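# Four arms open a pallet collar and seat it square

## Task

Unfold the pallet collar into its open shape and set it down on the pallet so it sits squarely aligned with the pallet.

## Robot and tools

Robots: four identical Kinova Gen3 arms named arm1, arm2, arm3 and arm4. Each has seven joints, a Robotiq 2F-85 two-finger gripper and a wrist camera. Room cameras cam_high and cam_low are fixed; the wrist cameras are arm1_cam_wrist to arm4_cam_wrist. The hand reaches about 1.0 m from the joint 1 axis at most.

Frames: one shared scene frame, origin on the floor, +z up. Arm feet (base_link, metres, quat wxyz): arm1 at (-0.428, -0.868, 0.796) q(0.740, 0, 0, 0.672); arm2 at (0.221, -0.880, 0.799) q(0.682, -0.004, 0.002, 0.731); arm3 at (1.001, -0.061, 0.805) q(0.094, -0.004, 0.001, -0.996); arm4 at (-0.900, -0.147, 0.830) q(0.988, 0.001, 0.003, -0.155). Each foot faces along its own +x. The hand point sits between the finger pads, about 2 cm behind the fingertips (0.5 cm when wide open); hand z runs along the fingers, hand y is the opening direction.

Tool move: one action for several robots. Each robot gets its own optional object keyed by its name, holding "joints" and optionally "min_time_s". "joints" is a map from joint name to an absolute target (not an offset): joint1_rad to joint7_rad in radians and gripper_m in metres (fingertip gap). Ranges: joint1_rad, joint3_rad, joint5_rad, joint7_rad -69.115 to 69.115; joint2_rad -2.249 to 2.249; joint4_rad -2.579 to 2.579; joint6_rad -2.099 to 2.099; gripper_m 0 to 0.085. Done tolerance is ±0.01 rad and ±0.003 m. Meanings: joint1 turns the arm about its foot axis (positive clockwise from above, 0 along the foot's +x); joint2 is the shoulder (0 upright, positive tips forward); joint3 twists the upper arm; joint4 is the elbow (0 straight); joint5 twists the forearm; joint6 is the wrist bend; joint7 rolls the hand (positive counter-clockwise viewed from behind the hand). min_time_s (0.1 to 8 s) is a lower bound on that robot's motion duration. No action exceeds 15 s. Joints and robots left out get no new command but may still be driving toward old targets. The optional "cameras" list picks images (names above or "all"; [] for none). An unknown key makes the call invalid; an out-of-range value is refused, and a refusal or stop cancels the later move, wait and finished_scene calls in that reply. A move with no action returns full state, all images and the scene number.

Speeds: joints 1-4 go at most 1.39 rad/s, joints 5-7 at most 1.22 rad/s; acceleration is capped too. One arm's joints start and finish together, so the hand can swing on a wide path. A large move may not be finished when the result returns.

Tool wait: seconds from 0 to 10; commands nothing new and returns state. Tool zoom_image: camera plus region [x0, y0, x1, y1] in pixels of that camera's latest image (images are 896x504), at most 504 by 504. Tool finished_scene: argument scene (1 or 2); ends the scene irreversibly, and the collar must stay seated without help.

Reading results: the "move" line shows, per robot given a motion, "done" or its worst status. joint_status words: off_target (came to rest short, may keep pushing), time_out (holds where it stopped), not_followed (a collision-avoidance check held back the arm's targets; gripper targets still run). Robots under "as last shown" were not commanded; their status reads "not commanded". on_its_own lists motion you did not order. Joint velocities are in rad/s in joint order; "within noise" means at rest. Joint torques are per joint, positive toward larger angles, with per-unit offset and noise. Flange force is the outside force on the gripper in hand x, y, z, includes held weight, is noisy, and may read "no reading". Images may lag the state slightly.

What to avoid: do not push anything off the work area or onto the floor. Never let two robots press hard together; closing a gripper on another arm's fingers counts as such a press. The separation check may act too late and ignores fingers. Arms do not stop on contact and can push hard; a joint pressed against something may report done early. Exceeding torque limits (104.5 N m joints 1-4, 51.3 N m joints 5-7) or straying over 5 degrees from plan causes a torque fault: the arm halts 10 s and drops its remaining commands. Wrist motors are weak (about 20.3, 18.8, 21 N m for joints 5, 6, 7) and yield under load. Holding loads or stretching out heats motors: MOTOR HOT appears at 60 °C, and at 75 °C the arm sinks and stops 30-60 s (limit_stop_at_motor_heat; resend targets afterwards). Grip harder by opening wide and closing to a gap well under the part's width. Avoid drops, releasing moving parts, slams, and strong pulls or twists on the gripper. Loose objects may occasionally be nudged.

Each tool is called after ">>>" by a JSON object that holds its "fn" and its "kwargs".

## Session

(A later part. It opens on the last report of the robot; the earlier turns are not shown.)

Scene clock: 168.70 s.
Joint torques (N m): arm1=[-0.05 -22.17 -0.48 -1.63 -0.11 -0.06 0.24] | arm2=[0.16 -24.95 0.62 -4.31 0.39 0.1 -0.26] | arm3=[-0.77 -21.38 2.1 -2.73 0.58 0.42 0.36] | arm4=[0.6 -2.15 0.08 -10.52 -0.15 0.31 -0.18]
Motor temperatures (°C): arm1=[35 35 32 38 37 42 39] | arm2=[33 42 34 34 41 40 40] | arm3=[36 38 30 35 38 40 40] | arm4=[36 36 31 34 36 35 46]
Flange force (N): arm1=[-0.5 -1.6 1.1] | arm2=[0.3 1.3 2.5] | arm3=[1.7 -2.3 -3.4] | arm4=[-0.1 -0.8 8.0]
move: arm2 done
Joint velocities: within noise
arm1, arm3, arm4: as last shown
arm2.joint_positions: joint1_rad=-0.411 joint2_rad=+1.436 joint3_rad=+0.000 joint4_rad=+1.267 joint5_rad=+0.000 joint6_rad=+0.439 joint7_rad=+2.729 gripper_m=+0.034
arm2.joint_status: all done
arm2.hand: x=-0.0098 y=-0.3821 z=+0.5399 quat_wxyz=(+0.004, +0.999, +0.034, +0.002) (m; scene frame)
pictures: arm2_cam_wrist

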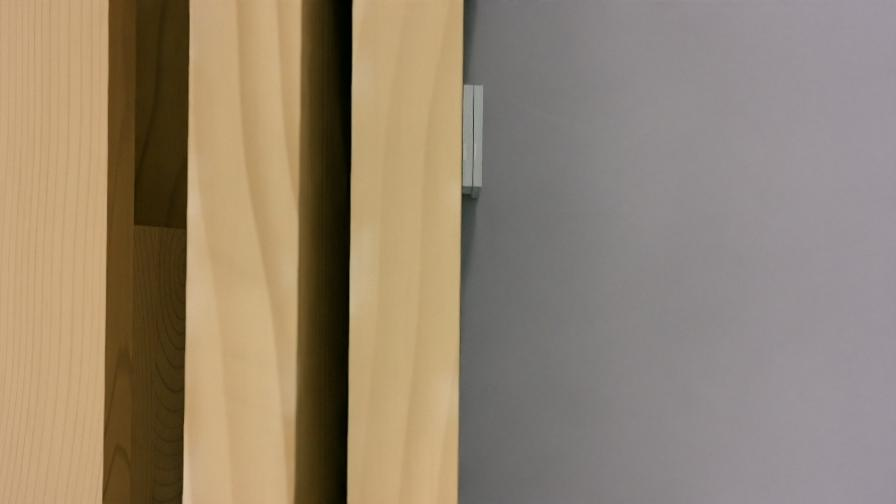

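>>> {"fn": "wait", "kwargs": {"seconds": 0.1, "cameras": ["cam_low", "arm2_cam_wrist"]}}

>>> {"fn": "zoom_image", "kwargs": {"camera": "cam_low", "region": [320, 180, 440, 300]}}

Scene clock: 175.37 s.
Joint torques (N m): arm1=[-0.14 -22.2 -0.6 -1.68 -0.07 -0.02 0.29] | arm2=[0.15 -24.9 0.66 -4.28 0.42 0.1 -0.25] | arm3=[-0.82 -21.31 2.09 -2.82 0.57 0.38 0.43] | arm4=[0.57 -2.17 0.05 -10.51 -0.14 0.32 -0.18]
Motor temperatures (°C): arm1=[35 35 32 38 37 42 39] | arm2=[33 42 34 34 41 40 40] | arm3=[36 38 30 35 38 40 40] | arm4=[36 36 31 34 36 35 46]
Flange force (N): arm1=[-0.4 -1.3 1.1] | arm2=[0.3 1.3 2.4] | arm3=[2.0 -2.5 -3.8] | arm4=[-0.2 -0.9 7.9]
Joint velocities: within noise
arm1.joint_positions: joint1_rad=-0.289 joint2_rad=+1.507 joint3_rad=+0.000 joint4_rad=+1.411 joint5_rad=+0.000 joint6_rad=+0.223 joint7_rad=+3.006 gripper_m=+0.065
arm1.joint_status: not commanded
arm1.hand: x=-0.4976 y=-0.3826 z=+0.4892 quat_wxyz=(+0.000, +1.000, +0.029, +0.000) (m; scene frame)
arm2.joint_positions: joint1_rad=-0.411 joint2_rad=+1.436 joint3_rad=+0.000 joint4_rad=+1.267 joint5_rad=+0.000 joint6_rad=+0.439 joint7_rad=+2.729 gripper_m=+0.034
arm2.joint_status: all done
arm2.hand: x=-0.0098 y=-0.3821 z=+0.5399 quat_wxyz=(+0.004, +0.999, +0.034, +0.002) (m; scene frame)
arm3.joint_positions: joint1_rad=-0.421 joint2_rad=+1.542 joint3_rad=+0.000 joint4_rad=+1.305 joint5_rad=+0.000 joint6_rad=+0.294 joint7_rad=+1.052 gripper_m=+0.065
arm3.joint_status: not commanded
arm3.hand: x=+0.5644 y=-0.3335 z=+0.4925 quat_wxyz=(+0.001, -0.999, -0.046, +0.004) (m; scene frame)
arm4.joint_positions: joint1_rad=-0.484 joint2_rad=-0.358 joint3_rad=-0.055 joint4_rad=+1.573 joint5_rad=-0.060 joint6_rad=+2.007 joint7_rad=+1.671 gripper_m=+0.085
arm4.joint_status: not commanded
arm4.hand: x=-0.7779 y=-0.1252 z=+1.3078 quat_wxyz=(+0.044, +0.173, -0.984, -0.017) (m; scene frame)
wait: 0.10 s; at rest from the start
pictures: arm2_cam_wrist, cam_low

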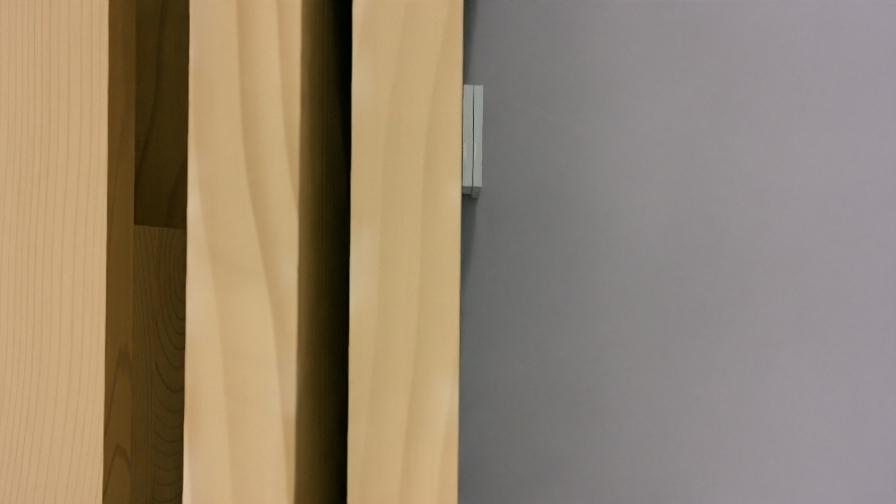

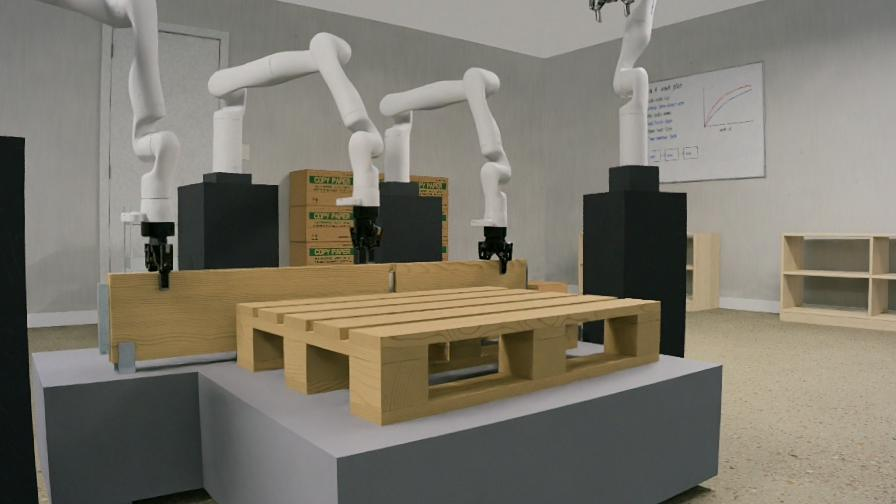

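Scaled by 4.200 from the camera's 896x504 image, which has a finer 1280x720 frame.

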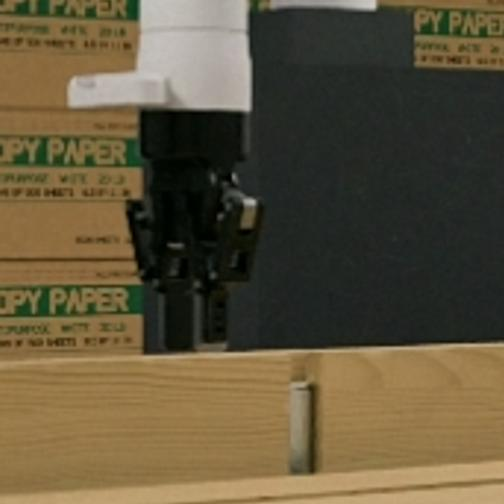

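>>> {"fn": "zoom_image", "kwargs": {"camera": "cam_low", "region": [345, 235, 395, 275]}}

Scaled by 10.080 from the camera's 896x504 image, which has a finer 1280x720 frame.

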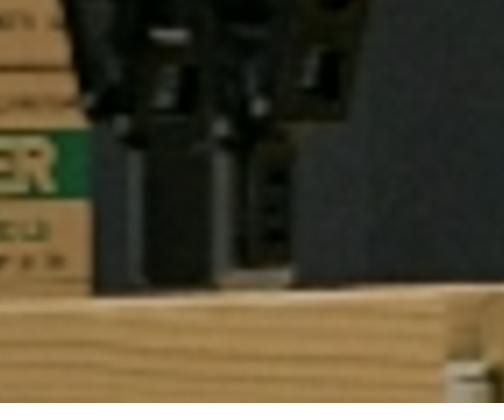

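>>> {"fn": "move", "kwargs": {"arm2": {"joints": {"gripper_m": 0.0385}}}}

>>> {"fn": "move", "kwargs": {"arm2": {"joints": {"joint2_rad": 1.4470, "joint4_rad": 1.2576, "joint6_rad": 0.4370}, "min_time_s": 1.5}, "cameras": ["arm2_cam_wrist", "cam_low"]}}

>>> {"fn": "zoom_image", "kwargs": {"camera": "cam_low", "region": [345, 235, 395, 275]}}

>>> {"fn": "zoom_image", "kwargs": {"camera": "arm2_cam_wrist", "region": [200, 354, 500, 504]}}

Scene clock: 180.83 s.
Joint torques (N m): arm1=[-0.08 -22.22 -0.57 -1.65 -0.1 -0.04 0.27] | arm2=[0.14 -24.92 0.67 -4.28 0.35 0.12 -0.27] | arm3=[-0.88 -21.37 2.09 -2.83 0.53 0.47 0.43] | arm4=[0.57 -2.17 0.1 -10.46 -0.16 0.32 -0.16]
Motor temperatures (°C): arm1=[35 35 32 38 37 42 39] | arm2=[33 42 34 34 41 40 40] | arm3=[36 38 30 35 38 40 40] | arm4=[36 36 31 34 36 35 46]
Flange force (N): arm1=[-0.5 -1.4 1.2] | arm2=[0.4 1.3 2.5] | arm3=[2.1 -2.7 -3.6] | arm4=[-0.2 -0.7 7.8]
move: arm2 done
Joint velocities: within noise
arm1, arm3, arm4: as last shown
arm2.joint_positions: joint1_rad=-0.411 joint2_rad=+1.436 joint3_rad=+0.000 joint4_rad=+1.267 joint5_rad=+0.000 joint6_rad=+0.439 joint7_rad=+2.729 gripper_m=+0.039
arm2.joint_status: all done
arm2.hand: x=-0.0098 y=-0.3821 z=+0.5399 quat_wxyz=(+0.004, +0.999, +0.034, +0.002) (m; scene frame)
pictures: none

Scene clock: 182.63 s.
Joint torques (N m): arm1=[-0.15 -22.27 -0.52 -1.72 -0.08 -0.1 0.31] | arm2=[0.19 -24.92 0.68 -4.3 0.37 0.1 -0.26] | arm3=[-0.84 -21.38 2.08 -2.7 0.55 0.44 0.37] | arm4=[0.58 -2.14 0.12 -10.48 -0.15 0.32 -0.17]
Motor temperatures (°C): arm1=[35 35 32 38 37 42 39] | arm2=[33 42 34 34 41 40 40] | arm3=[36 38 30 35 38 40 40] | arm4=[36 36 31 34 36 35 46]
Flange force (N): arm1=[-0.4 -1.4 1.2] | arm2=[0.3 1.4 2.4] | arm3=[1.6 -2.4 -3.3] | arm4=[-0.2 -0.7 7.9]
move: arm2 done
Joint velocities: within noise
arm1, arm3, arm4: as last shown
arm2.joint_positions: joint1_rad=-0.411 joint2_rad=+1.447 joint3_rad=+0.000 joint4_rad=+1.258 joint5_rad=+0.000 joint6_rad=+0.437 joint7_rad=+2.729 gripper_m=+0.039
arm2.joint_status: all done
arm2.hand: x=-0.0098 y=-0.3821 z=+0.5349 quat_wxyz=(+0.004, +0.999, +0.034, +0.002) (m; scene frame)
pictures: arm2_cam_wrist, cam_low

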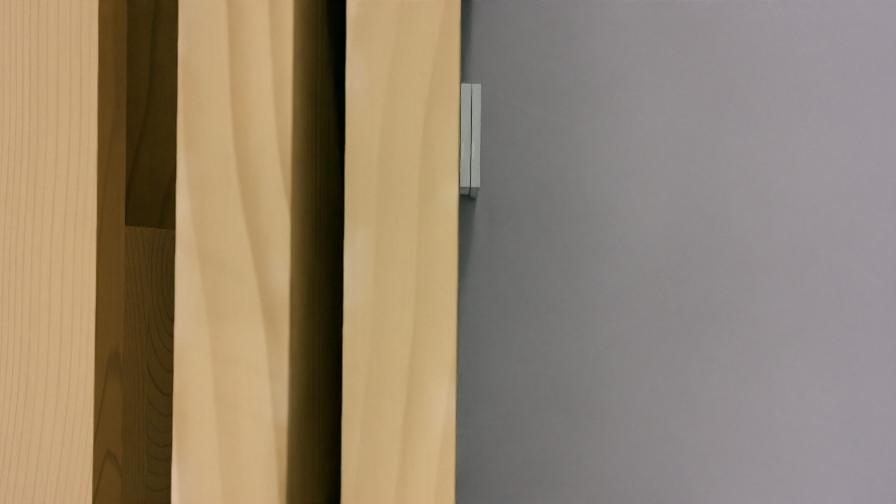

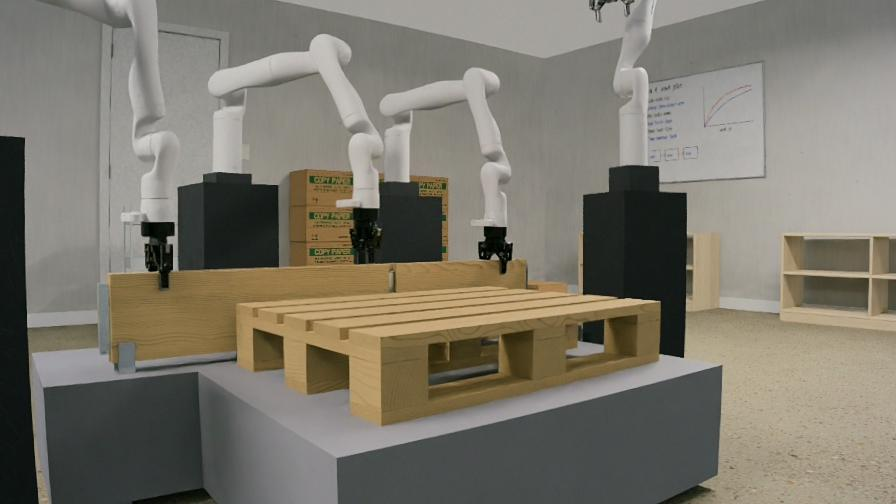

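Scaled by 10.080 from the camera's 896x504 image, which has a finer 1280x720 frame.

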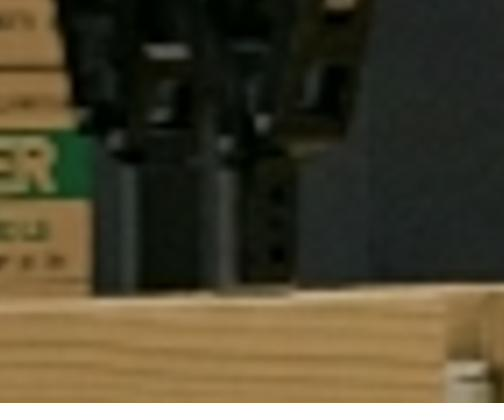

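Scaled by 1.680 from the camera's 896x504 image, which has a finer 1280x720 frame.

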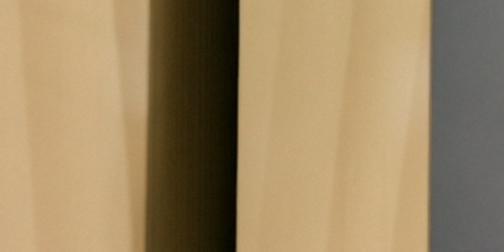

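>>> {"fn": "move", "kwargs": {"arm2": {"joints": {"joint2_rad": 1.4583, "joint4_rad": 1.2483, "joint6_rad": 0.4350}, "min_time_s": 1.0}}}

Scene clock: 185.73 s.
Joint torques (N m): arm1=[-0.11 -22.23 -0.63 -1.67 -0.09 -0.1 0.24] | arm2=[-0.17 -5.45 -0.46 -0.88 0.19 -0.26 -0.22] | arm3=[-0.77 -21.33 2.02 -2.76 0.53 0.41 0.35] | arm4=[0.59 -2.13 0.07 -10.47 -0.15 0.32 -0.18]
Motor temperatures (°C): arm1=[35 35 32 37 37 42 39] | arm2=[33 42 34 34 41 40 40] | arm3=[36 38 30 35 38 40 40] | arm4=[36 36 31 34 36 35 46]
Flange force (N): arm1=[-0.4 -1.6 1.2] | arm2=[2.4 5.3 -35.6] | arm3=[1.8 -2.4 -3.6] | arm4=[-0.1 -0.9 7.9]
move: arm2 done
Joint velocities: within noise
arm1, arm3, arm4: as last shown
arm2.joint_positions: joint1_rad=-0.411 joint2_rad=+1.458 joint3_rad=+0.000 joint4_rad=+1.248 joint5_rad=+0.000 joint6_rad=+0.435 joint7_rad=+2.729 gripper_m=+0.039
arm2.joint_status: all done
arm2.hand: x=-0.0098 y=-0.3821 z=+0.5300 quat_wxyz=(+0.004, +0.999, +0.034, +0.002) (m; scene frame)
pictures: none

>>> {"fn": "move", "kwargs": {"arm2": {"joints": {"joint2_rad": 1.4470, "joint4_rad": 1.2576, "joint6_rad": 0.4370}, "min_time_s": 0.8}, "cameras": ["arm2_cam_wrist", "cam_low", "arm1_cam_wrist", "arm3_cam_wrist"]}}

>>> {"fn": "zoom_image", "kwargs": {"camera": "cam_low", "region": [345, 235, 395, 275]}}

>>> {"fn": "zoom_image", "kwargs": {"camera": "arm2_cam_wrist", "region": [200, 354, 500, 504]}}

Scene clock: 187.87 s.
Joint torques (N m): arm1=[-0.02 -22.21 -0.57 -1.75 -0.06 -0.05 0.32] | arm2=[0.2 -24.88 0.6 -4.23 0.39 0.11 -0.25] | arm3=[-0.86 -21.35 2.07 -2.8 0.56 0.39 0.42] | arm4=[0.58 -2.12 0.07 -10.48 -0.15 0.32 -0.18]
Motor temperatures (°C): arm1=[35 35 32 37 37 42 39] | arm2=[33 42 34 34 41 40 40] | arm3=[36 38 30 35 38 40 40] | arm4=[36 36 31 34 36 35 46]
Flange force (N): arm1=[-0.7 -1.0 0.9] | arm2=[0.2 1.2 2.4] | arm3=[1.8 -2.5 -3.6] | arm4=[-0.1 -0.9 7.9]
move: arm2 done
Joint velocities: within noise
arm1, arm3, arm4: as last shown
arm2.joint_positions: joint1_rad=-0.411 joint2_rad=+1.447 joint3_rad=+0.000 joint4_rad=+1.258 joint5_rad=+0.000 joint6_rad=+0.437 joint7_rad=+2.729 gripper_m=+0.039
arm2.joint_status: all done
arm2.hand: x=-0.0098 y=-0.3821 z=+0.5349 quat_wxyz=(+0.004, +0.999, +0.034, +0.002) (m; scene frame)
pictures: arm1_cam_wrist, arm2_cam_wrist, arm3_cam_wrist, cam_low

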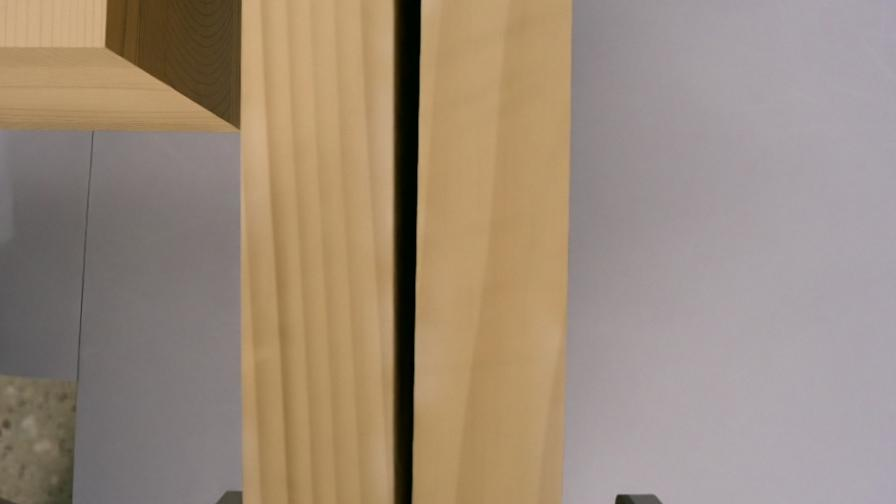

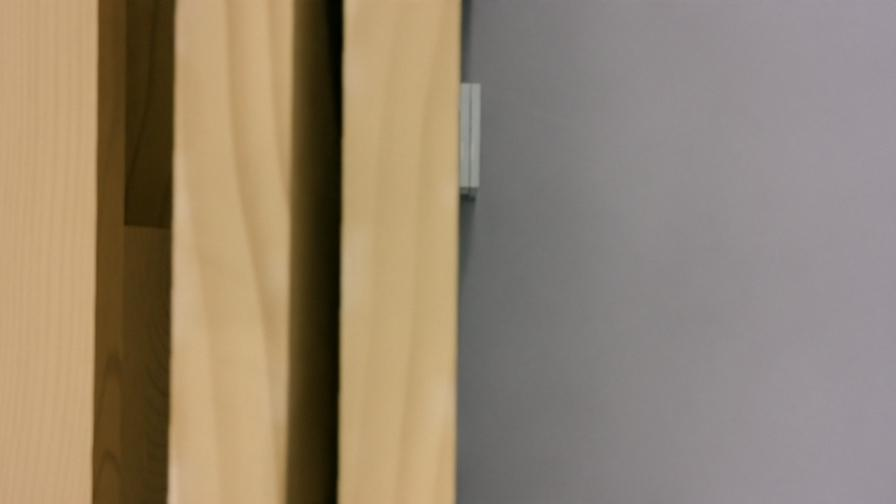

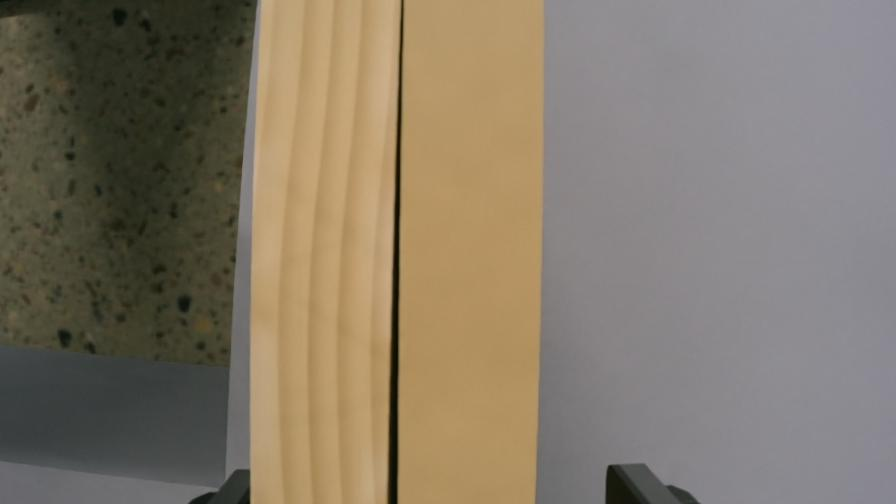

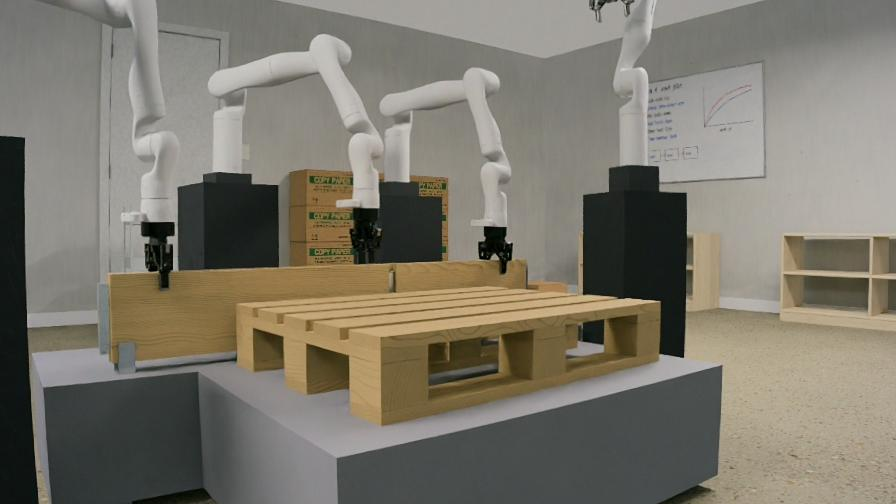

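Scaled by 10.080 from the camera's 896x504 image, which has a finer 1280x720 frame.

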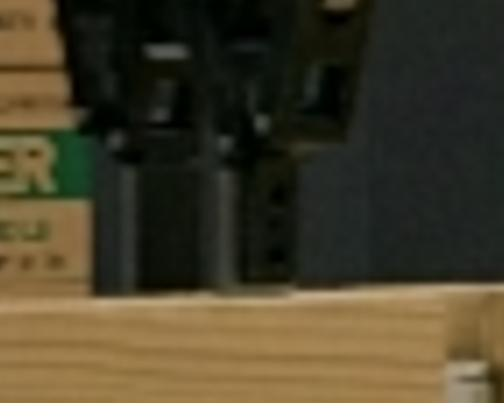

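Scaled by 1.680 from the camera's 896x504 image, which has a finer 1280x720 frame.

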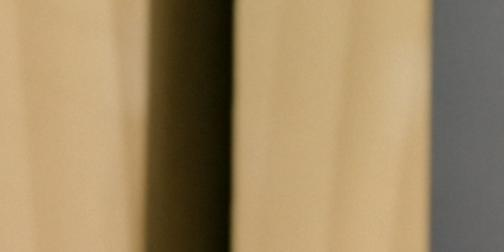

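>>> {"fn": "zoom_image", "kwargs": {"camera": "arm3_cam_wrist", "region": [580, 424, 740, 504]}}

>>> {"fn": "zoom_image", "kwargs": {"camera": "arm1_cam_wrist", "region": [580, 444, 700, 504]}}

Scaled by 3.150 from the camera's 896x504 image, which has a finer 1280x720 frame.

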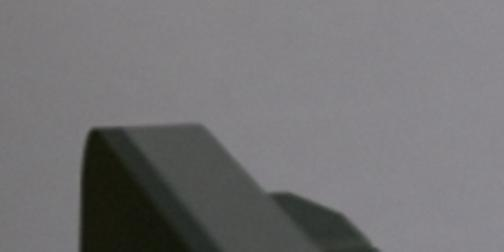

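Scaled by 4.200 from the camera's 896x504 image, which has a finer 1280x720 frame.

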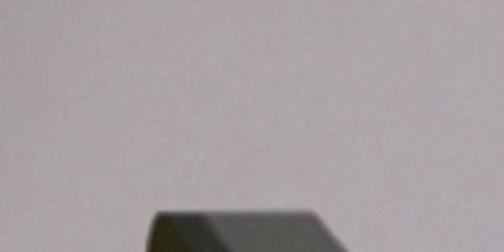

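>>> {"fn": "zoom_image", "kwargs": {"camera": "arm1_cam_wrist", "region": [180, 444, 300, 504]}}

>>> {"fn": "zoom_image", "kwargs": {"camera": "arm3_cam_wrist", "region": [160, 424, 320, 504]}}

Scaled by 4.200 from the camera's 896x504 image, which has a finer 1280x720 frame.

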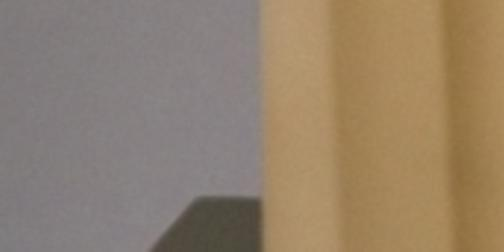

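Scaled by 3.150 from the camera's 896x504 image, which has a finer 1280x720 frame.

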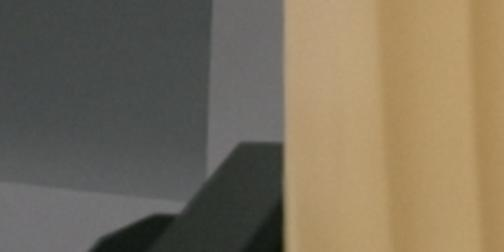

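>>> {"fn": "move", "kwargs": {"arm2": {"joints": {"gripper_m": 0.0355}}}}

>>> {"fn": "move", "kwargs": {"arm2": {"joints": {"joint2_rad": 1.4538, "joint4_rad": 1.2520, "joint6_rad": 0.4358}, "min_time_s": 1.0}}}

Scene clock: 195.17 s.
Joint torques (N m): arm1=[-0.15 -22.22 -0.55 -1.73 -0.06 -0.07 0.31] | arm2=[-0.02 -24.45 0.47 -3.81 0.35 0.36 -0.27] | arm3=[-0.84 -21.31 2.11 -2.81 0.6 0.39 0.45] | arm4=[0.58 -2.15 0.07 -10.48 -0.14 0.33 -0.16]
Motor temperatures (°C): arm1=[35 35 32 37 37 42 39] | arm2=[33 43 34 34 41 40 40] | arm3=[36 38 30 35 38 40 40] | arm4=[36 36 31 34 36 35 46]
Flange force (N): arm1=[-0.4 -1.2 1.0] | arm2=[0.4 0.6 2.3] | arm3=[1.9 -2.5 -3.8] | arm4=[-0.2 -0.8 7.9]
move: arm2 done
Joint velocities: within noise
arm1, arm3, arm4: as last shown
arm2.joint_positions: joint1_rad=-0.411 joint2_rad=+1.447 joint3_rad=+0.000 joint4_rad=+1.258 joint5_rad=+0.000 joint6_rad=+0.437 joint7_rad=+2.729 gripper_m=+0.035
arm2.joint_status: all done
arm2.hand: x=-0.0098 y=-0.3821 z=+0.5349 quat_wxyz=(+0.004, +0.999, +0.034, +0.002) (m; scene frame)
pictures: none

Scene clock: 196.47 s.
Joint torques (N m): arm1=[-0.11 -22.26 -0.57 -1.74 -0.08 -0.09 0.25] | arm2=[-0.4 -21.72 -0.13 -3.6 0.25 0.09 -0.22] | arm3=[-0.81 -21.33 2.08 -2.7 0.52 0.43 0.36] | arm4=[0.61 -2.09 0.09 -10.5 -0.14 0.31 -0.16]
Motor temperatures (°C): arm1=[35 35 32 37 37 42 39] | arm2=[33 43 34 34 41 40 40] | arm3=[36 38 30 35 38 40 40] | arm4=[36 36 31 34 36 35 46]
Flange force (N): arm1=[-0.4 -1.3 1.1] | arm2=[1.3 1.4 -3.6] | arm3=[1.6 -2.4 -3.5] | arm4=[0.0 -0.7 8.0]
move: arm2 done
Joint velocities: within noise
arm1, arm3, arm4: as last shown
arm2.joint_positions: joint1_rad=-0.411 joint2_rad=+1.454 joint3_rad=+0.000 joint4_rad=+1.252 joint5_rad=+0.000 joint6_rad=+0.436 joint7_rad=+2.729 gripper_m=+0.035
arm2.joint_status: all done
arm2.hand: x=-0.0098 y=-0.3821 z=+0.5319 quat_wxyz=(+0.004, +0.999, +0.034, +0.002) (m; scene frame)
pictures: none

>>> {"fn": "wait", "kwargs": {"seconds": 0.1, "cameras": ["arm2_cam_wrist", "cam_low"]}}

>>> {"fn": "zoom_image", "kwargs": {"camera": "arm2_cam_wrist", "region": [200, 354, 500, 504]}}

>>> {"fn": "zoom_image", "kwargs": {"camera": "cam_low", "region": [345, 235, 395, 275]}}

Scene clock: 197.77 s.
Joint torques (N m): arm1=[-0.09 -22.24 -0.61 -1.67 -0.06 -0.07 0.26] | arm2=[-0.35 -21.66 -0.1 -3.61 0.24 0.12 -0.2] | arm3=[-0.81 -21.39 2.13 -2.75 0.59 0.41 0.38] | arm4=[0.57 -2.14 0.05 -10.47 -0.14 0.33 -0.16]
Motor temperatures (°C): arm1=[35 35 32 37 37 42 39] | arm2=[33 43 34 34 41 40 40] | arm3=[36 38 30 35 38 40 40] | arm4=[36 36 31 34 36 35 46]
Flange force (N): arm1=[-0.5 -1.5 1.2] | arm2=[1.3 1.6 -3.8] | arm3=[1.7 -2.4 -3.4] | arm4=[-0.1 -0.9 7.8]
Joint velocities: within noise
arm1.joint_positions: joint1_rad=-0.289 joint2_rad=+1.507 joint3_rad=+0.000 joint4_rad=+1.411 joint5_rad=+0.000 joint6_rad=+0.223 joint7_rad=+3.006 gripper_m=+0.065
arm1.joint_status: not commanded
arm1.hand: x=-0.4976 y=-0.3826 z=+0.4892 quat_wxyz=(+0.000, +1.000, +0.029, +0.000) (m; scene frame)
arm2.joint_positions: joint1_rad=-0.411 joint2_rad=+1.454 joint3_rad=+0.000 joint4_rad=+1.252 joint5_rad=+0.000 joint6_rad=+0.436 joint7_rad=+2.729 gripper_m=+0.035
arm2.joint_status: all done
arm2.hand: x=-0.0098 y=-0.3821 z=+0.5319 quat_wxyz=(+0.004, +0.999, +0.034, +0.002) (m; scene frame)
arm3.joint_positions: joint1_rad=-0.421 joint2_rad=+1.542 joint3_rad=+0.000 joint4_rad=+1.305 joint5_rad=+0.000 joint6_rad=+0.294 joint7_rad=+1.052 gripper_m=+0.065
arm3.joint_status: not commanded
arm3.hand: x=+0.5644 y=-0.3335 z=+0.4925 quat_wxyz=(+0.001, -0.999, -0.046, +0.004) (m; scene frame)
arm4.joint_positions: joint1_rad=-0.484 joint2_rad=-0.358 joint3_rad=-0.055 joint4_rad=+1.573 joint5_rad=-0.060 joint6_rad=+2.007 joint7_rad=+1.671 gripper_m=+0.085
arm4.joint_status: not commanded
arm4.hand: x=-0.7779 y=-0.1252 z=+1.3078 quat_wxyz=(+0.044, +0.173, -0.984, -0.017) (m; scene frame)
wait: 0.10 s; at rest from the start
pictures: arm2_cam_wrist, cam_low

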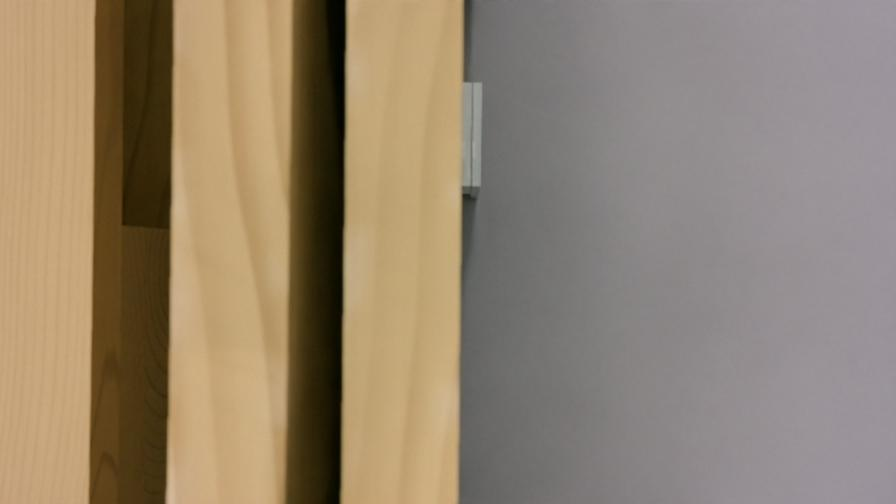

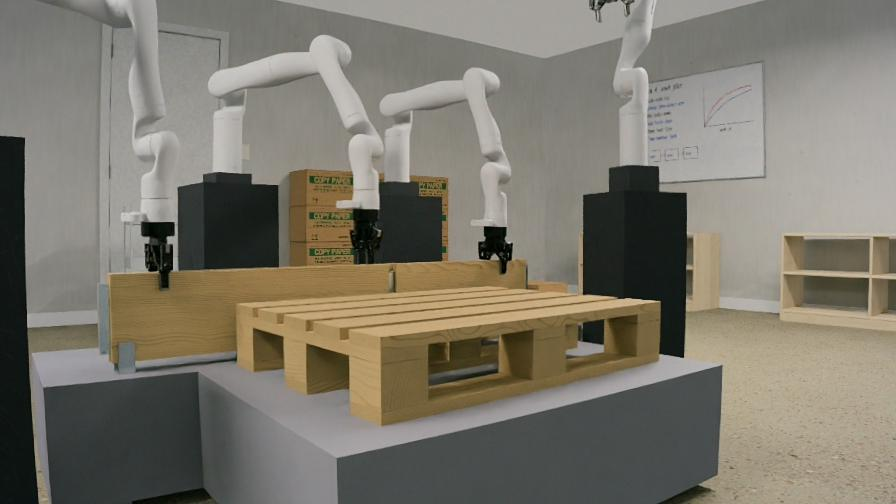

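Scaled by 1.680 from the camera's 896x504 image, which has a finer 1280x720 frame.

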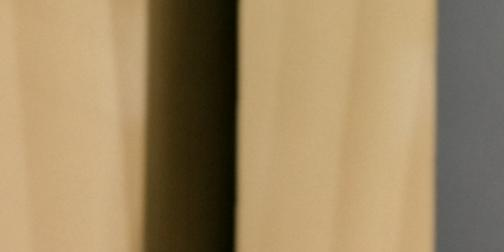

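Scaled by 10.080 from the camera's 896x504 image, which has a finer 1280x720 frame.

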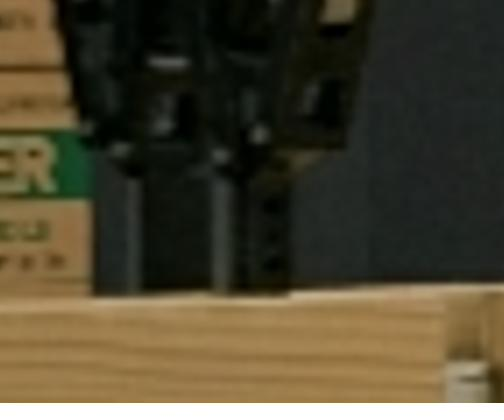

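>>> {"fn": "move", "kwargs": {"arm2": {"joints": {"joint2_rad": 1.4583, "joint4_rad": 1.2483, "joint6_rad": 0.4350}, "min_time_s": 1.0}}}

Scene clock: 202.03 s.
Joint torques (N m): arm1=[-0.07 -22.19 -0.56 -1.75 -0.07 -0.04 0.25] | arm2=[-0.16 -3.76 -0.56 -0.52 0.2 -0.25 -0.2] | arm3=[-0.82 -21.39 2.09 -2.71 0.54 0.44 0.4] | arm4=[0.61 -2.13 0.11 -10.47 -0.14 0.32 -0.16]
Motor temperatures (°C): arm1=[35 36 32 37 37 42 39] | arm2=[33 42 34 34 41 40 40] | arm3=[36 38 30 35 38 40 40] | arm4=[36 36 31 34 36 35 46]
Flange force (N): arm1=[-0.5 -1.0 0.9] | arm2=[2.4 5.6 -38.8] | arm3=[1.7 -2.4 -3.3] | arm4=[-0.2 -0.7 7.9]
move: arm2 done
Joint velocities: within noise
arm1, arm3, arm4: as last shown
arm2.joint_positions: joint1_rad=-0.411 joint2_rad=+1.458 joint3_rad=+0.000 joint4_rad=+1.248 joint5_rad=+0.000 joint6_rad=+0.435 joint7_rad=+2.729 gripper_m=+0.035
arm2.joint_status: all done
arm2.hand: x=-0.0098 y=-0.3821 z=+0.5299 quat_wxyz=(+0.004, +0.999, +0.034, +0.002) (m; scene frame)
pictures: none

>>> {"fn": "move", "kwargs": {"arm2": {"joints": {"joint2_rad": 1.4538, "joint4_rad": 1.2520, "joint6_rad": 0.4358}, "min_time_s": 0.8}}}

>>> {"fn": "move", "kwargs": {"arm2": {"joints": {"gripper_m": 0.0335}}}}

>>> {"fn": "move", "kwargs": {"arm2": {"joints": {"gripper_m": 0.0315}}}}

>>> {"fn": "move", "kwargs": {"arm2": {"joints": {"gripper_m": 0.0295}}, "cameras": ["arm2_cam_wrist"]}}

Scene clock: 208.00 s.
Joint torques (N m): arm1=[-0.1 -22.28 -0.57 -1.69 -0.06 -0.1 0.26] | arm2=[0.4 -20.91 0.75 -2.95 0.4 0.41 -0.27] | arm3=[-0.81 -21.27 2.09 -2.76 0.57 0.39 0.34] | arm4=[0.58 -2.14 0.09 -10.48 -0.15 0.32 -0.17]
Motor temperatures (°C): arm1=[35 36 32 37 37 42 39] | arm2=[33 42 34 34 41 40 40] | arm3=[36 38 30 35 38 40 40] | arm4=[36 36 31 34 36 35 46]
Flange force (N): arm1=[-0.5 -1.5 1.2] | arm2=[-0.3 1.0 -4.1] | arm3=[1.8 -2.5 -3.7] | arm4=[-0.1 -0.8 7.9]
move: arm2 done
Joint velocities: within noise
arm1, arm3, arm4: as last shown
arm2.joint_positions: joint1_rad=-0.411 joint2_rad=+1.454 joint3_rad=+0.000 joint4_rad=+1.252 joint5_rad=+0.000 joint6_rad=+0.436 joint7_rad=+2.729 gripper_m=+0.035
arm2.joint_status: all done
arm2.hand: x=-0.0098 y=-0.3822 z=+0.5319 quat_wxyz=(+0.004, +0.999, +0.034, +0.002) (m; scene frame)
pictures: none

Scene clock: 208.50 s.
Joint torques (N m): arm1=[-0.05 -22.24 -0.51 -1.71 -0.07 -0.08 0.23] | arm2=[-0.02 -20.25 0.26 -2.88 0.3 0.43 -0.24] | arm3=[-0.79 -21.33 2.14 -2.78 0.53 0.38 0.41] | arm4=[0.58 -2.14 0.11 -10.48 -0.15 0.31 -0.17]
Motor temperatures (°C): arm1=[35 36 32 37 37 42 39] | arm2=[33 42 34 34 41 40 40] | arm3=[36 38 30 35 38 40 40] | arm4=[36 36 31 34 36 35 46]
Flange force (N): arm1=[-0.5 -1.3 1.1] | arm2=[0.6 1.2 -5.5] | arm3=[1.8 -2.4 -3.7] | arm4=[-0.1 -0.7 7.8]
move: arm2 done
Joint velocities: within noise
arm1, arm3, arm4: as last shown
arm2.joint_positions: joint1_rad=-0.411 joint2_rad=+1.454 joint3_rad=+0.000 joint4_rad=+1.252 joint5_rad=+0.000 joint6_rad=+0.436 joint7_rad=+2.729 gripper_m=+0.034
arm2.joint_status: all done
arm2.hand: x=-0.0098 y=-0.3821 z=+0.5319 quat_wxyz=(+0.004, +0.999, +0.034, +0.002) (m; scene frame)
pictures: none

Scene clock: 209.00 s.
Joint torques (N m): arm1=[-0.09 -22.22 -0.61 -1.75 -0.04 -0.04 0.25] | arm2=[0 -19.44 0.25 -2.79 0.32 0.31 -0.23] | arm3=[-0.83 -21.32 2.04 -2.78 0.57 0.4 0.41] | arm4=[0.62 -2.15 0.07 -10.49 -0.15 0.3 -0.17]
Motor temperatures (°C): arm1=[35 36 32 37 37 42 39] | arm2=[33 42 34 34 41 40 40] | arm3=[36 38 30 35 38 40 40] | arm4=[36 36 31 34 36 35 46]
Flange force (N): arm1=[-0.5 -1.0 1.0] | arm2=[0.5 1.2 -7.2] | arm3=[1.9 -2.5 -3.7] | arm4=[-0.1 -0.8 7.8]
move: arm2 done
Joint velocities: within noise
arm1, arm3, arm4: as last shown
arm2.joint_positions: joint1_rad=-0.411 joint2_rad=+1.454 joint3_rad=+0.000 joint4_rad=+1.252 joint5_rad=+0.000 joint6_rad=+0.436 joint7_rad=+2.729 gripper_m=+0.031
arm2.joint_status: all done
arm2.hand: x=-0.0098 y=-0.3821 z=+0.5319 quat_wxyz=(+0.004, +0.999, +0.034, +0.002) (m; scene frame)
pictures: none

Scene clock: 209.47 s.
Joint torques (N m): arm1=[0 -22.23 -0.57 -1.73 -0.06 -0.09 0.3] | arm2=[0.05 -18.83 0.29 -2.78 0.34 0.23 -0.25] | arm3=[-0.79 -21.25 2.07 -2.78 0.57 0.42 0.38] | arm4=[0.57 -2.13 0.1 -10.48 -0.14 0.31 -0.17]
Motor temperatures (°C): arm1=[35 36 32 37 37 42 39] | arm2=[33 42 34 34 41 40 40] | arm3=[36 38 30 35 38 40 40] | arm4=[36 36 31 34 36 35 46]
Flange force (N): arm1=[-0.8 -1.2 1.0] | arm2=[0.6 1.6 -8.6] | arm3=[1.9 -2.5 -3.8] | arm4=[-0.1 -0.7 7.8]
move: arm2 done
Joint velocities: within noise
arm1, arm3, arm4: as last shown
arm2.joint_positions: joint1_rad=-0.411 joint2_rad=+1.454 joint3_rad=+0.000 joint4_rad=+1.252 joint5_rad=+0.000 joint6_rad=+0.436 joint7_rad=+2.729 gripper_m=+0.030
arm2.joint_status: all done
arm2.hand: x=-0.0098 y=-0.3821 z=+0.5319 quat_wxyz=(+0.004, +0.999, +0.034, +0.002) (m; scene frame)
pictures: arm2_cam_wrist

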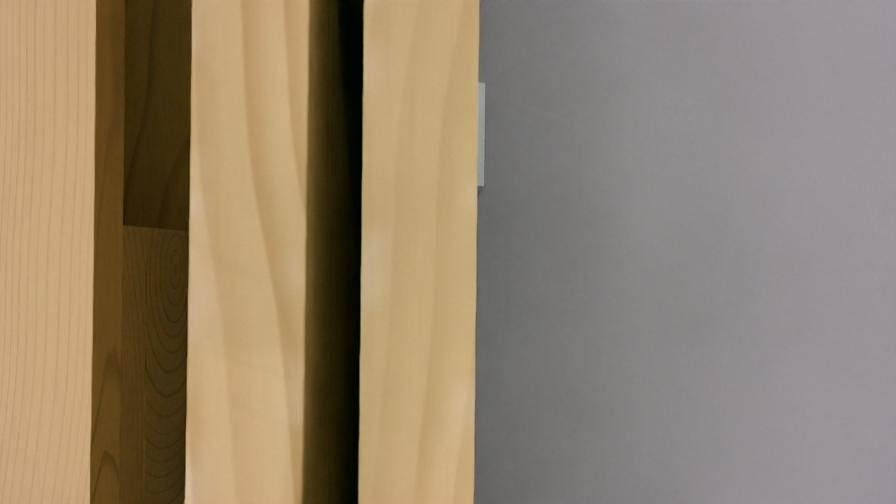

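>>> {"fn": "move", "kwargs": {"arm2": {"joints": {"gripper_m": 0.0355}}}}

>>> {"fn": "move", "kwargs": {"arm2": {"joints": {"gripper_m": 0.0385}}, "cameras": ["arm2_cam_wrist"]}}

>>> {"fn": "move", "kwargs": {"arm2": {"joints": {"gripper_m": 0.0415}}}}

>>> {"fn": "move", "kwargs": {"arm2": {"joints": {"gripper_m": 0.0445}}, "cameras": ["arm2_cam_wrist"]}}

Scene clock: 212.30 s.
Joint torques (N m): arm1=[-0.07 -22.27 -0.63 -1.73 -0.1 -0.03 0.31] | arm2=[0.34 -21.08 0.64 -3.11 0.38 0.34 -0.25] | arm3=[-0.82 -21.36 2.14 -2.71 0.57 0.41 0.45] | arm4=[0.61 -2.13 0.07 -10.47 -0.15 0.31 -0.17]
Motor temperatures (°C): arm1=[35 36 32 37 37 42 39] | arm2=[33 42 34 34 41 40 40] | arm3=[36 38 30 35 38 40 40] | arm4=[36 36 31 34 36 35 46]
Flange force (N): arm1=[-0.6 -1.1 1.1] | arm2=[-0.1 1.3 -4.1] | arm3=[1.7 -2.3 -3.4] | arm4=[-0.1 -0.8 7.8]
move: arm2 done
Joint velocities: within noise
arm1, arm3, arm4: as last shown
arm2.joint_positions: joint1_rad=-0.411 joint2_rad=+1.454 joint3_rad=+0.000 joint4_rad=+1.252 joint5_rad=+0.000 joint6_rad=+0.436 joint7_rad=+2.729 gripper_m=+0.035
arm2.joint_status: all done
arm2.hand: x=-0.0097 y=-0.3822 z=+0.5319 quat_wxyz=(+0.004, +0.999, +0.034, +0.002) (m; scene frame)
pictures: none

Scene clock: 212.83 s.
Joint torques (N m): arm1=[-0.03 -22.23 -0.62 -1.7 -0.07 -0.08 0.23] | arm2=[0.36 -23.68 0.85 -3.94 0.42 0.16 -0.28] | arm3=[-0.8 -21.31 2.04 -2.76 0.55 0.38 0.36] | arm4=[0.55 -2.15 0.08 -10.47 -0.15 0.32 -0.18]
Motor temperatures (°C): arm1=[35 36 32 37 37 42 39] | arm2=[33 42 34 34 41 40 40] | arm3=[36 38 30 35 38 40 40] | arm4=[36 36 31 34 36 35 46]
Flange force (N): arm1=[-0.6 -1.4 1.1] | arm2=[0.0 1.5 0.2] | arm3=[1.7 -2.4 -3.7] | arm4=[-0.1 -0.8 7.8]
move: arm2 done
Joint velocities: within noise
arm1, arm3, arm4: as last shown
arm2.joint_positions: joint1_rad=-0.411 joint2_rad=+1.454 joint3_rad=+0.000 joint4_rad=+1.252 joint5_rad=+0.000 joint6_rad=+0.436 joint7_rad=+2.729 gripper_m=+0.039
arm2.joint_status: all done
arm2.hand: x=-0.0098 y=-0.3822 z=+0.5319 quat_wxyz=(+0.004, +0.999, +0.034, +0.002) (m; scene frame)
pictures: arm2_cam_wrist

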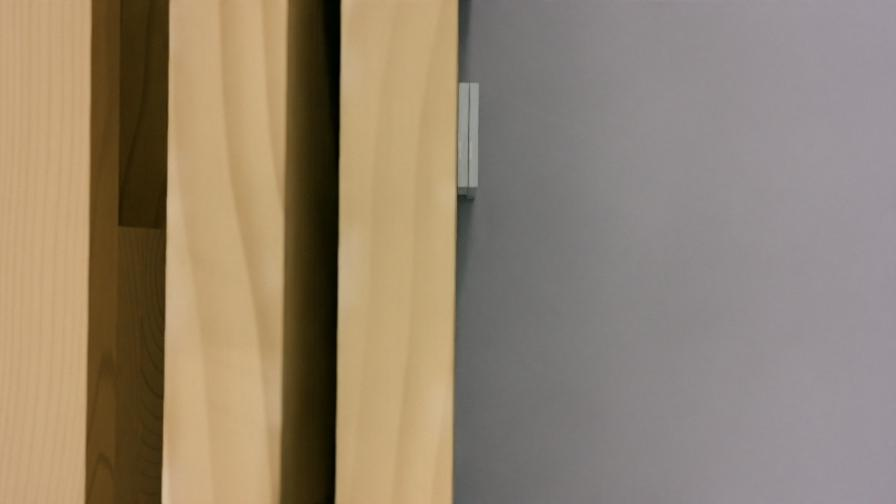

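Scene clock: 213.33 s.
Joint torques (N m): arm1=[-0.11 -22.24 -0.61 -1.72 -0.06 -0.06 0.28] | arm2=[0.2 -24.96 0.66 -4.25 0.38 0.13 -0.27] | arm3=[-0.73 -21.44 2.12 -2.75 0.55 0.39 0.39] | arm4=[0.6 -2.13 0.07 -10.49 -0.14 0.31 -0.2]
Motor temperatures (°C): arm1=[35 36 32 37 37 42 39] | arm2=[33 42 34 34 41 40 40] | arm3=[36 38 30 35 38 40 40] | arm4=[36 36 31 34 36 35 46]
Flange force (N): arm1=[-0.5 -1.2 1.1] | arm2=[0.2 1.3 2.5] | arm3=[1.7 -2.2 -3.3] | arm4=[-0.1 -0.9 7.9]
move: arm2 done
Joint velocities: within noise
arm1.joint_positions: joint1_rad=-0.289 joint2_rad=+1.507 joint3_rad=+0.000 joint4_rad=+1.411 joint5_rad=+0.000 joint6_rad=+0.223 joint7_rad=+3.006 gripper_m=+0.065
arm1.joint_status: not commanded
arm1.hand: x=-0.4976 y=-0.3826 z=+0.4892 quat_wxyz=(+0.000, +1.000, +0.029, +0.000) (m; scene frame)
arm2.joint_positions: joint1_rad=-0.411 joint2_rad=+1.454 joint3_rad=+0.000 joint4_rad=+1.252 joint5_rad=+0.000 joint6_rad=+0.436 joint7_rad=+2.729 gripper_m=+0.041
arm2.joint_status: all done
arm2.hand: x=-0.0098 y=-0.3821 z=+0.5319 quat_wxyz=(+0.004, +0.999, +0.034, +0.002) (m; scene frame)
arm3.joint_positions: joint1_rad=-0.421 joint2_rad=+1.542 joint3_rad=+0.000 joint4_rad=+1.305 joint5_rad=+0.000 joint6_rad=+0.294 joint7_rad=+1.052 gripper_m=+0.065
arm3.joint_status: not commanded
arm3.hand: x=+0.5644 y=-0.3335 z=+0.4925 quat_wxyz=(+0.001, -0.999, -0.046, +0.004) (m; scene frame)
arm4.joint_positions: joint1_rad=-0.484 joint2_rad=-0.358 joint3_rad=-0.055 joint4_rad=+1.573 joint5_rad=-0.060 joint6_rad=+2.007 joint7_rad=+1.671 gripper_m=+0.085
arm4.joint_status: not commanded
arm4.hand: x=-0.7779 y=-0.1252 z=+1.3078 quat_wxyz=(+0.044, +0.173, -0.984, -0.017) (m; scene frame)
pictures: none

Scene clock: 213.83 s.
Joint torques (N m): arm1=[-0.07 -22.28 -0.55 -1.7 -0.09 -0.06 0.27] | arm2=[0.62 -25.67 1.13 -4.93 0.5 -0.21 -0.28] | arm3=[-0.77 -21.36 2.11 -2.73 0.6 0.38 0.44] | arm4=[0.62 -2.14 0.07 -10.46 -0.17 0.32 -0.14]
Motor temperatures (°C): arm1=[35 36 32 37 37 42 39] | arm2=[33 42 34 34 41 40 40] | arm3=[36 38 30 35 38 40 40] | arm4=[36 36 31 34 36 35 46]
Flange force (N): arm1=[-0.5 -1.3 1.2] | arm2=[-0.1 2.7 2.7] | arm3=[1.7 -2.2 -3.5] | arm4=[-0.2 -0.8 7.8]
move: arm2 done
Joint velocities: within noise
arm1, arm3, arm4: as last shown
arm2.joint_positions: joint1_rad=-0.411 joint2_rad=+1.454 joint3_rad=+0.000 joint4_rad=+1.252 joint5_rad=+0.000 joint6_rad=+0.436 joint7_rad=+2.729 gripper_m=+0.044
arm2.joint_status: all done
arm2.hand: x=-0.0097 y=-0.3821 z=+0.5319 quat_wxyz=(+0.004, +0.999, +0.034, +0.002) (m; scene frame)
pictures: arm2_cam_wrist

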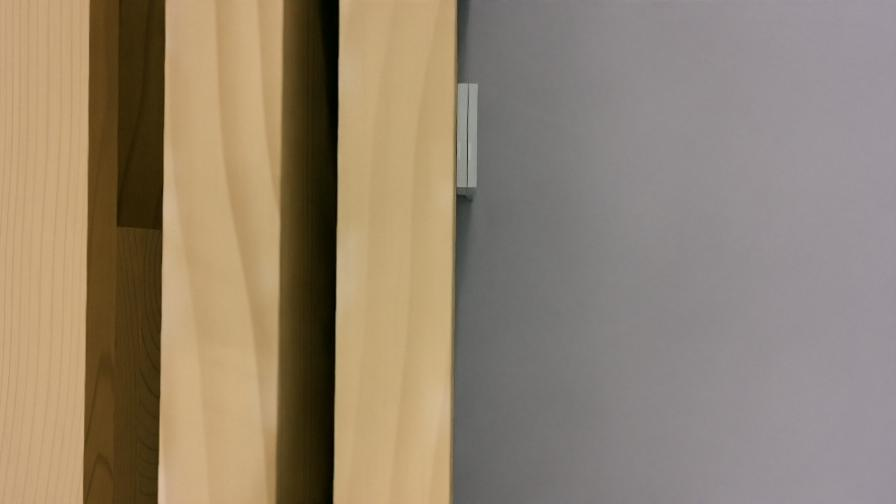

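>>> {"fn": "move", "kwargs": {"arm2": {"joints": {"gripper_m": 0.042}}}}

>>> {"fn": "move", "kwargs": {"arm2": {"joints": {"joint2_rad": 1.4583, "joint4_rad": 1.2483, "joint6_rad": 0.4350}, "min_time_s": 0.8}}}

Scene clock: 215.13 s.
Joint torques (N m): arm1=[-0.07 -22.17 -0.51 -1.76 -0.08 -0.06 0.24] | arm2=[0.17 -24.89 0.67 -4.27 0.38 0.13 -0.26] | arm3=[-0.81 -21.36 2.09 -2.85 0.58 0.37 0.4] | arm4=[0.59 -2.14 0.09 -10.47 -0.14 0.31 -0.19]
Motor temperatures (°C): arm1=[35 36 32 37 37 42 39] | arm2=[33 42 34 34 41 40 40] | arm3=[36 38 30 35 38 40 40] | arm4=[36 36 31 34 36 35 46]
Flange force (N): arm1=[-0.5 -1.0 0.8] | arm2=[0.3 1.5 2.3] | arm3=[2.0 -2.5 -3.7] | arm4=[-0.1 -0.8 7.8]
move: arm2 done
Joint velocities: within noise
arm1, arm3, arm4: as last shown
arm2.joint_positions: joint1_rad=-0.411 joint2_rad=+1.454 joint3_rad=+0.000 joint4_rad=+1.252 joint5_rad=+0.000 joint6_rad=+0.436 joint7_rad=+2.729 gripper_m=+0.042
arm2.joint_status: all done
arm2.hand: x=-0.0098 y=-0.3821 z=+0.5319 quat_wxyz=(+0.004, +0.999, +0.034, +0.002) (m; scene frame)
pictures: none

Scene clock: 216.23 s.
Joint torques (N m): arm1=[0 -22.26 -0.58 -1.75 -0.1 -0.1 0.27] | arm2=[0.32 -8.35 0.18 -1.51 0.31 -0.29 -0.23] | arm3=[-0.77 -21.36 2.11 -2.77 0.56 0.42 0.42] | arm4=[0.6 -2.14 0.09 -10.46 -0.15 0.33 -0.16]
Motor temperatures (°C): arm1=[35 36 32 37 37 42 39] | arm2=[33 42 34 34 41 40 40] | arm3=[36 38 30 35 38 40 40] | arm4=[36 36 31 34 36 35 46]
Flange force (N): arm1=[-0.7 -1.2 1.1] | arm2=[1.5 5.3 -30.2] | arm3=[1.9 -2.4 -3.6] | arm4=[-0.2 -0.8 7.8]
move: arm2 done
Joint velocities: within noise
arm1, arm3, arm4: as last shown
arm2.joint_positions: joint1_rad=-0.411 joint2_rad=+1.458 joint3_rad=+0.000 joint4_rad=+1.248 joint5_rad=+0.000 joint6_rad=+0.435 joint7_rad=+2.729 gripper_m=+0.042
arm2.joint_status: all done
arm2.hand: x=-0.0098 y=-0.3821 z=+0.5299 quat_wxyz=(+0.004, +0.999, +0.034, +0.002) (m; scene frame)
pictures: none

>>> {"fn": "move", "kwargs": {"arm2": {"joints": {"joint2_rad": 1.4470, "joint4_rad": 1.2576, "joint6_rad": 0.4370, "gripper_m": 0.0385}, "min_time_s": 0.8}, "arm3": {"joints": {"joint2_rad": 1.1816, "joint4_rad": 1.5519, "joint6_rad": 0.4081}, "min_time_s": 1.5}}}

>>> {"fn": "move", "kwargs": {"arm3": {"joints": {"joint1_rad": -0.25, "joint2_rad": 1.3037, "joint4_rad": 1.1895, "joint6_rad": -0.1932, "joint7_rad": 1.5708}, "min_time_s": 2}, "cameras": ["arm2_cam_wrist", "arm3_cam_wrist"]}}

Scene clock: 228.10 s.
Joint torques (N m): arm1=[-0.08 -22.23 -0.63 -1.7 -0.12 -0.06 0.23] | arm2=[0.16 -24.94 0.67 -4.27 0.38 0.12 -0.27] | arm3=[-0.75 -20.64 2.06 -3.64 0.61 0.4 0.39] | arm4=[0.6 -2.14 0.1 -10.49 -0.16 0.33 -0.17]
Motor temperatures (°C): arm1=[35 36 32 37 37 42 39] | arm2=[33 42 33 34 41 40 40] | arm3=[36 38 30 35 38 40 40] | arm4=[36 35 31 34 36 35 46]
Flange force (N): arm1=[-0.5 -1.3 1.1] | arm2=[0.3 1.3 2.5] | arm3=[1.8 -2.4 -2.9] | arm4=[-0.1 -0.7 7.9]
move: arm2 done; arm3 done
Joint velocities: within noise
arm1, arm4: as last shown
arm2.joint_positions: joint1_rad=-0.411 joint2_rad=+1.447 joint3_rad=+0.000 joint4_rad=+1.258 joint5_rad=+0.000 joint6_rad=+0.437 joint7_rad=+2.729 gripper_m=+0.039
arm2.joint_status: all done
arm2.hand: x=-0.0098 y=-0.3821 z=+0.5349 quat_wxyz=(+0.004, +0.999, +0.034, +0.002) (m; scene frame)
arm3.joint_positions: joint1_rad=-0.421 joint2_rad=+1.182 joint3_rad=+0.000 joint4_rad=+1.552 joint5_rad=+0.000 joint6_rad=+0.408 joint7_rad=+1.052 gripper_m=+0.065
arm3.joint_status: all done
arm3.hand: x=+0.5639 y=-0.3349 z=+0.6525 quat_wxyz=(+0.001, -0.999, -0.046, +0.004) (m; scene frame)
pictures: none

Scene clock: 230.47 s.
Joint torques (N m): arm1=[-0.06 -22.24 -0.61 -1.75 -0.09 -0.09 0.27] | arm2=[0.17 -24.93 0.64 -4.25 0.37 0.1 -0.25] | arm3=[-0.88 -25.61 2.12 -7.51 0.55 -1.61 0.37] | arm4=[0.56 -2.13 0.07 -10.47 -0.15 0.33 -0.17]
Motor temperatures (°C): arm1=[35 36 32 37 37 42 39] | arm2=[33 42 33 34 41 40 40] | arm3=[36 38 30 35 38 40 40] | arm4=[36 35 31 34 36 35 46]
Flange force (N): arm1=[-0.6 -1.2 1.0] | arm2=[0.2 1.2 2.5] | arm3=[0.6 -4.0 -4.0] | arm4=[-0.1 -0.8 7.9]
move: arm3 done
Joint velocities: within noise
arm1, arm2, arm4: as last shown
arm3.joint_positions: joint1_rad=-0.250 joint2_rad=+1.304 joint3_rad=+0.000 joint4_rad=+1.190 joint5_rad=+0.000 joint6_rad=-0.193 joint7_rad=+1.571 gripper_m=+0.065
arm3.joint_status: all done
arm3.hand: x=+0.2404 y=-0.3903 z=+0.7483 quat_wxyz=(-0.088, -0.889, -0.199, +0.402) (m; scene frame)
pictures: arm2_cam_wrist, arm3_cam_wrist

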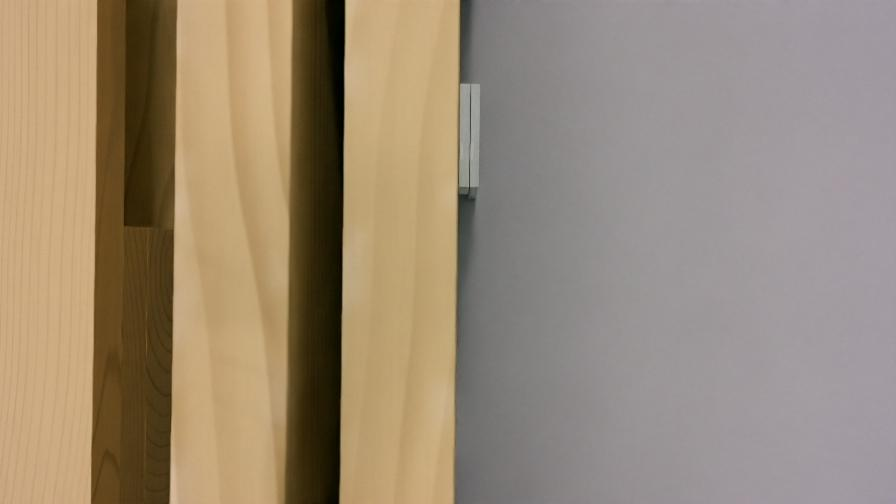

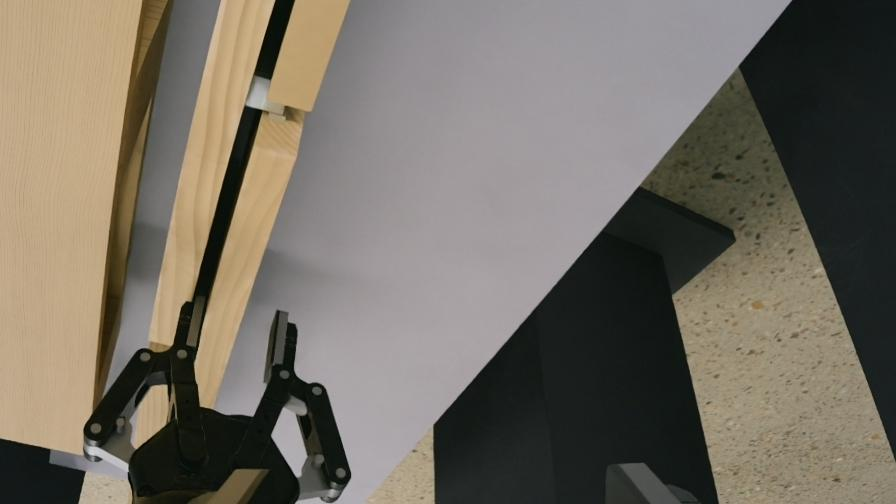

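Excellent view. Zoom in on the finger tip.

>>> {"fn": "zoom_image", "kwargs": {"camera": "arm3_cam_wrist", "region": [140, 230, 320, 400]}}

Scaled by 2.800 from the camera's 896x504 image, which has a finer 1280x720 frame.

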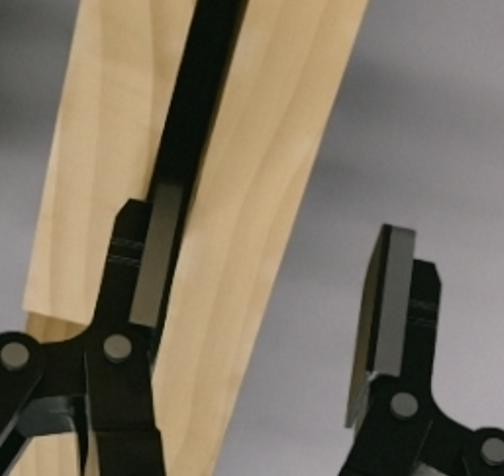

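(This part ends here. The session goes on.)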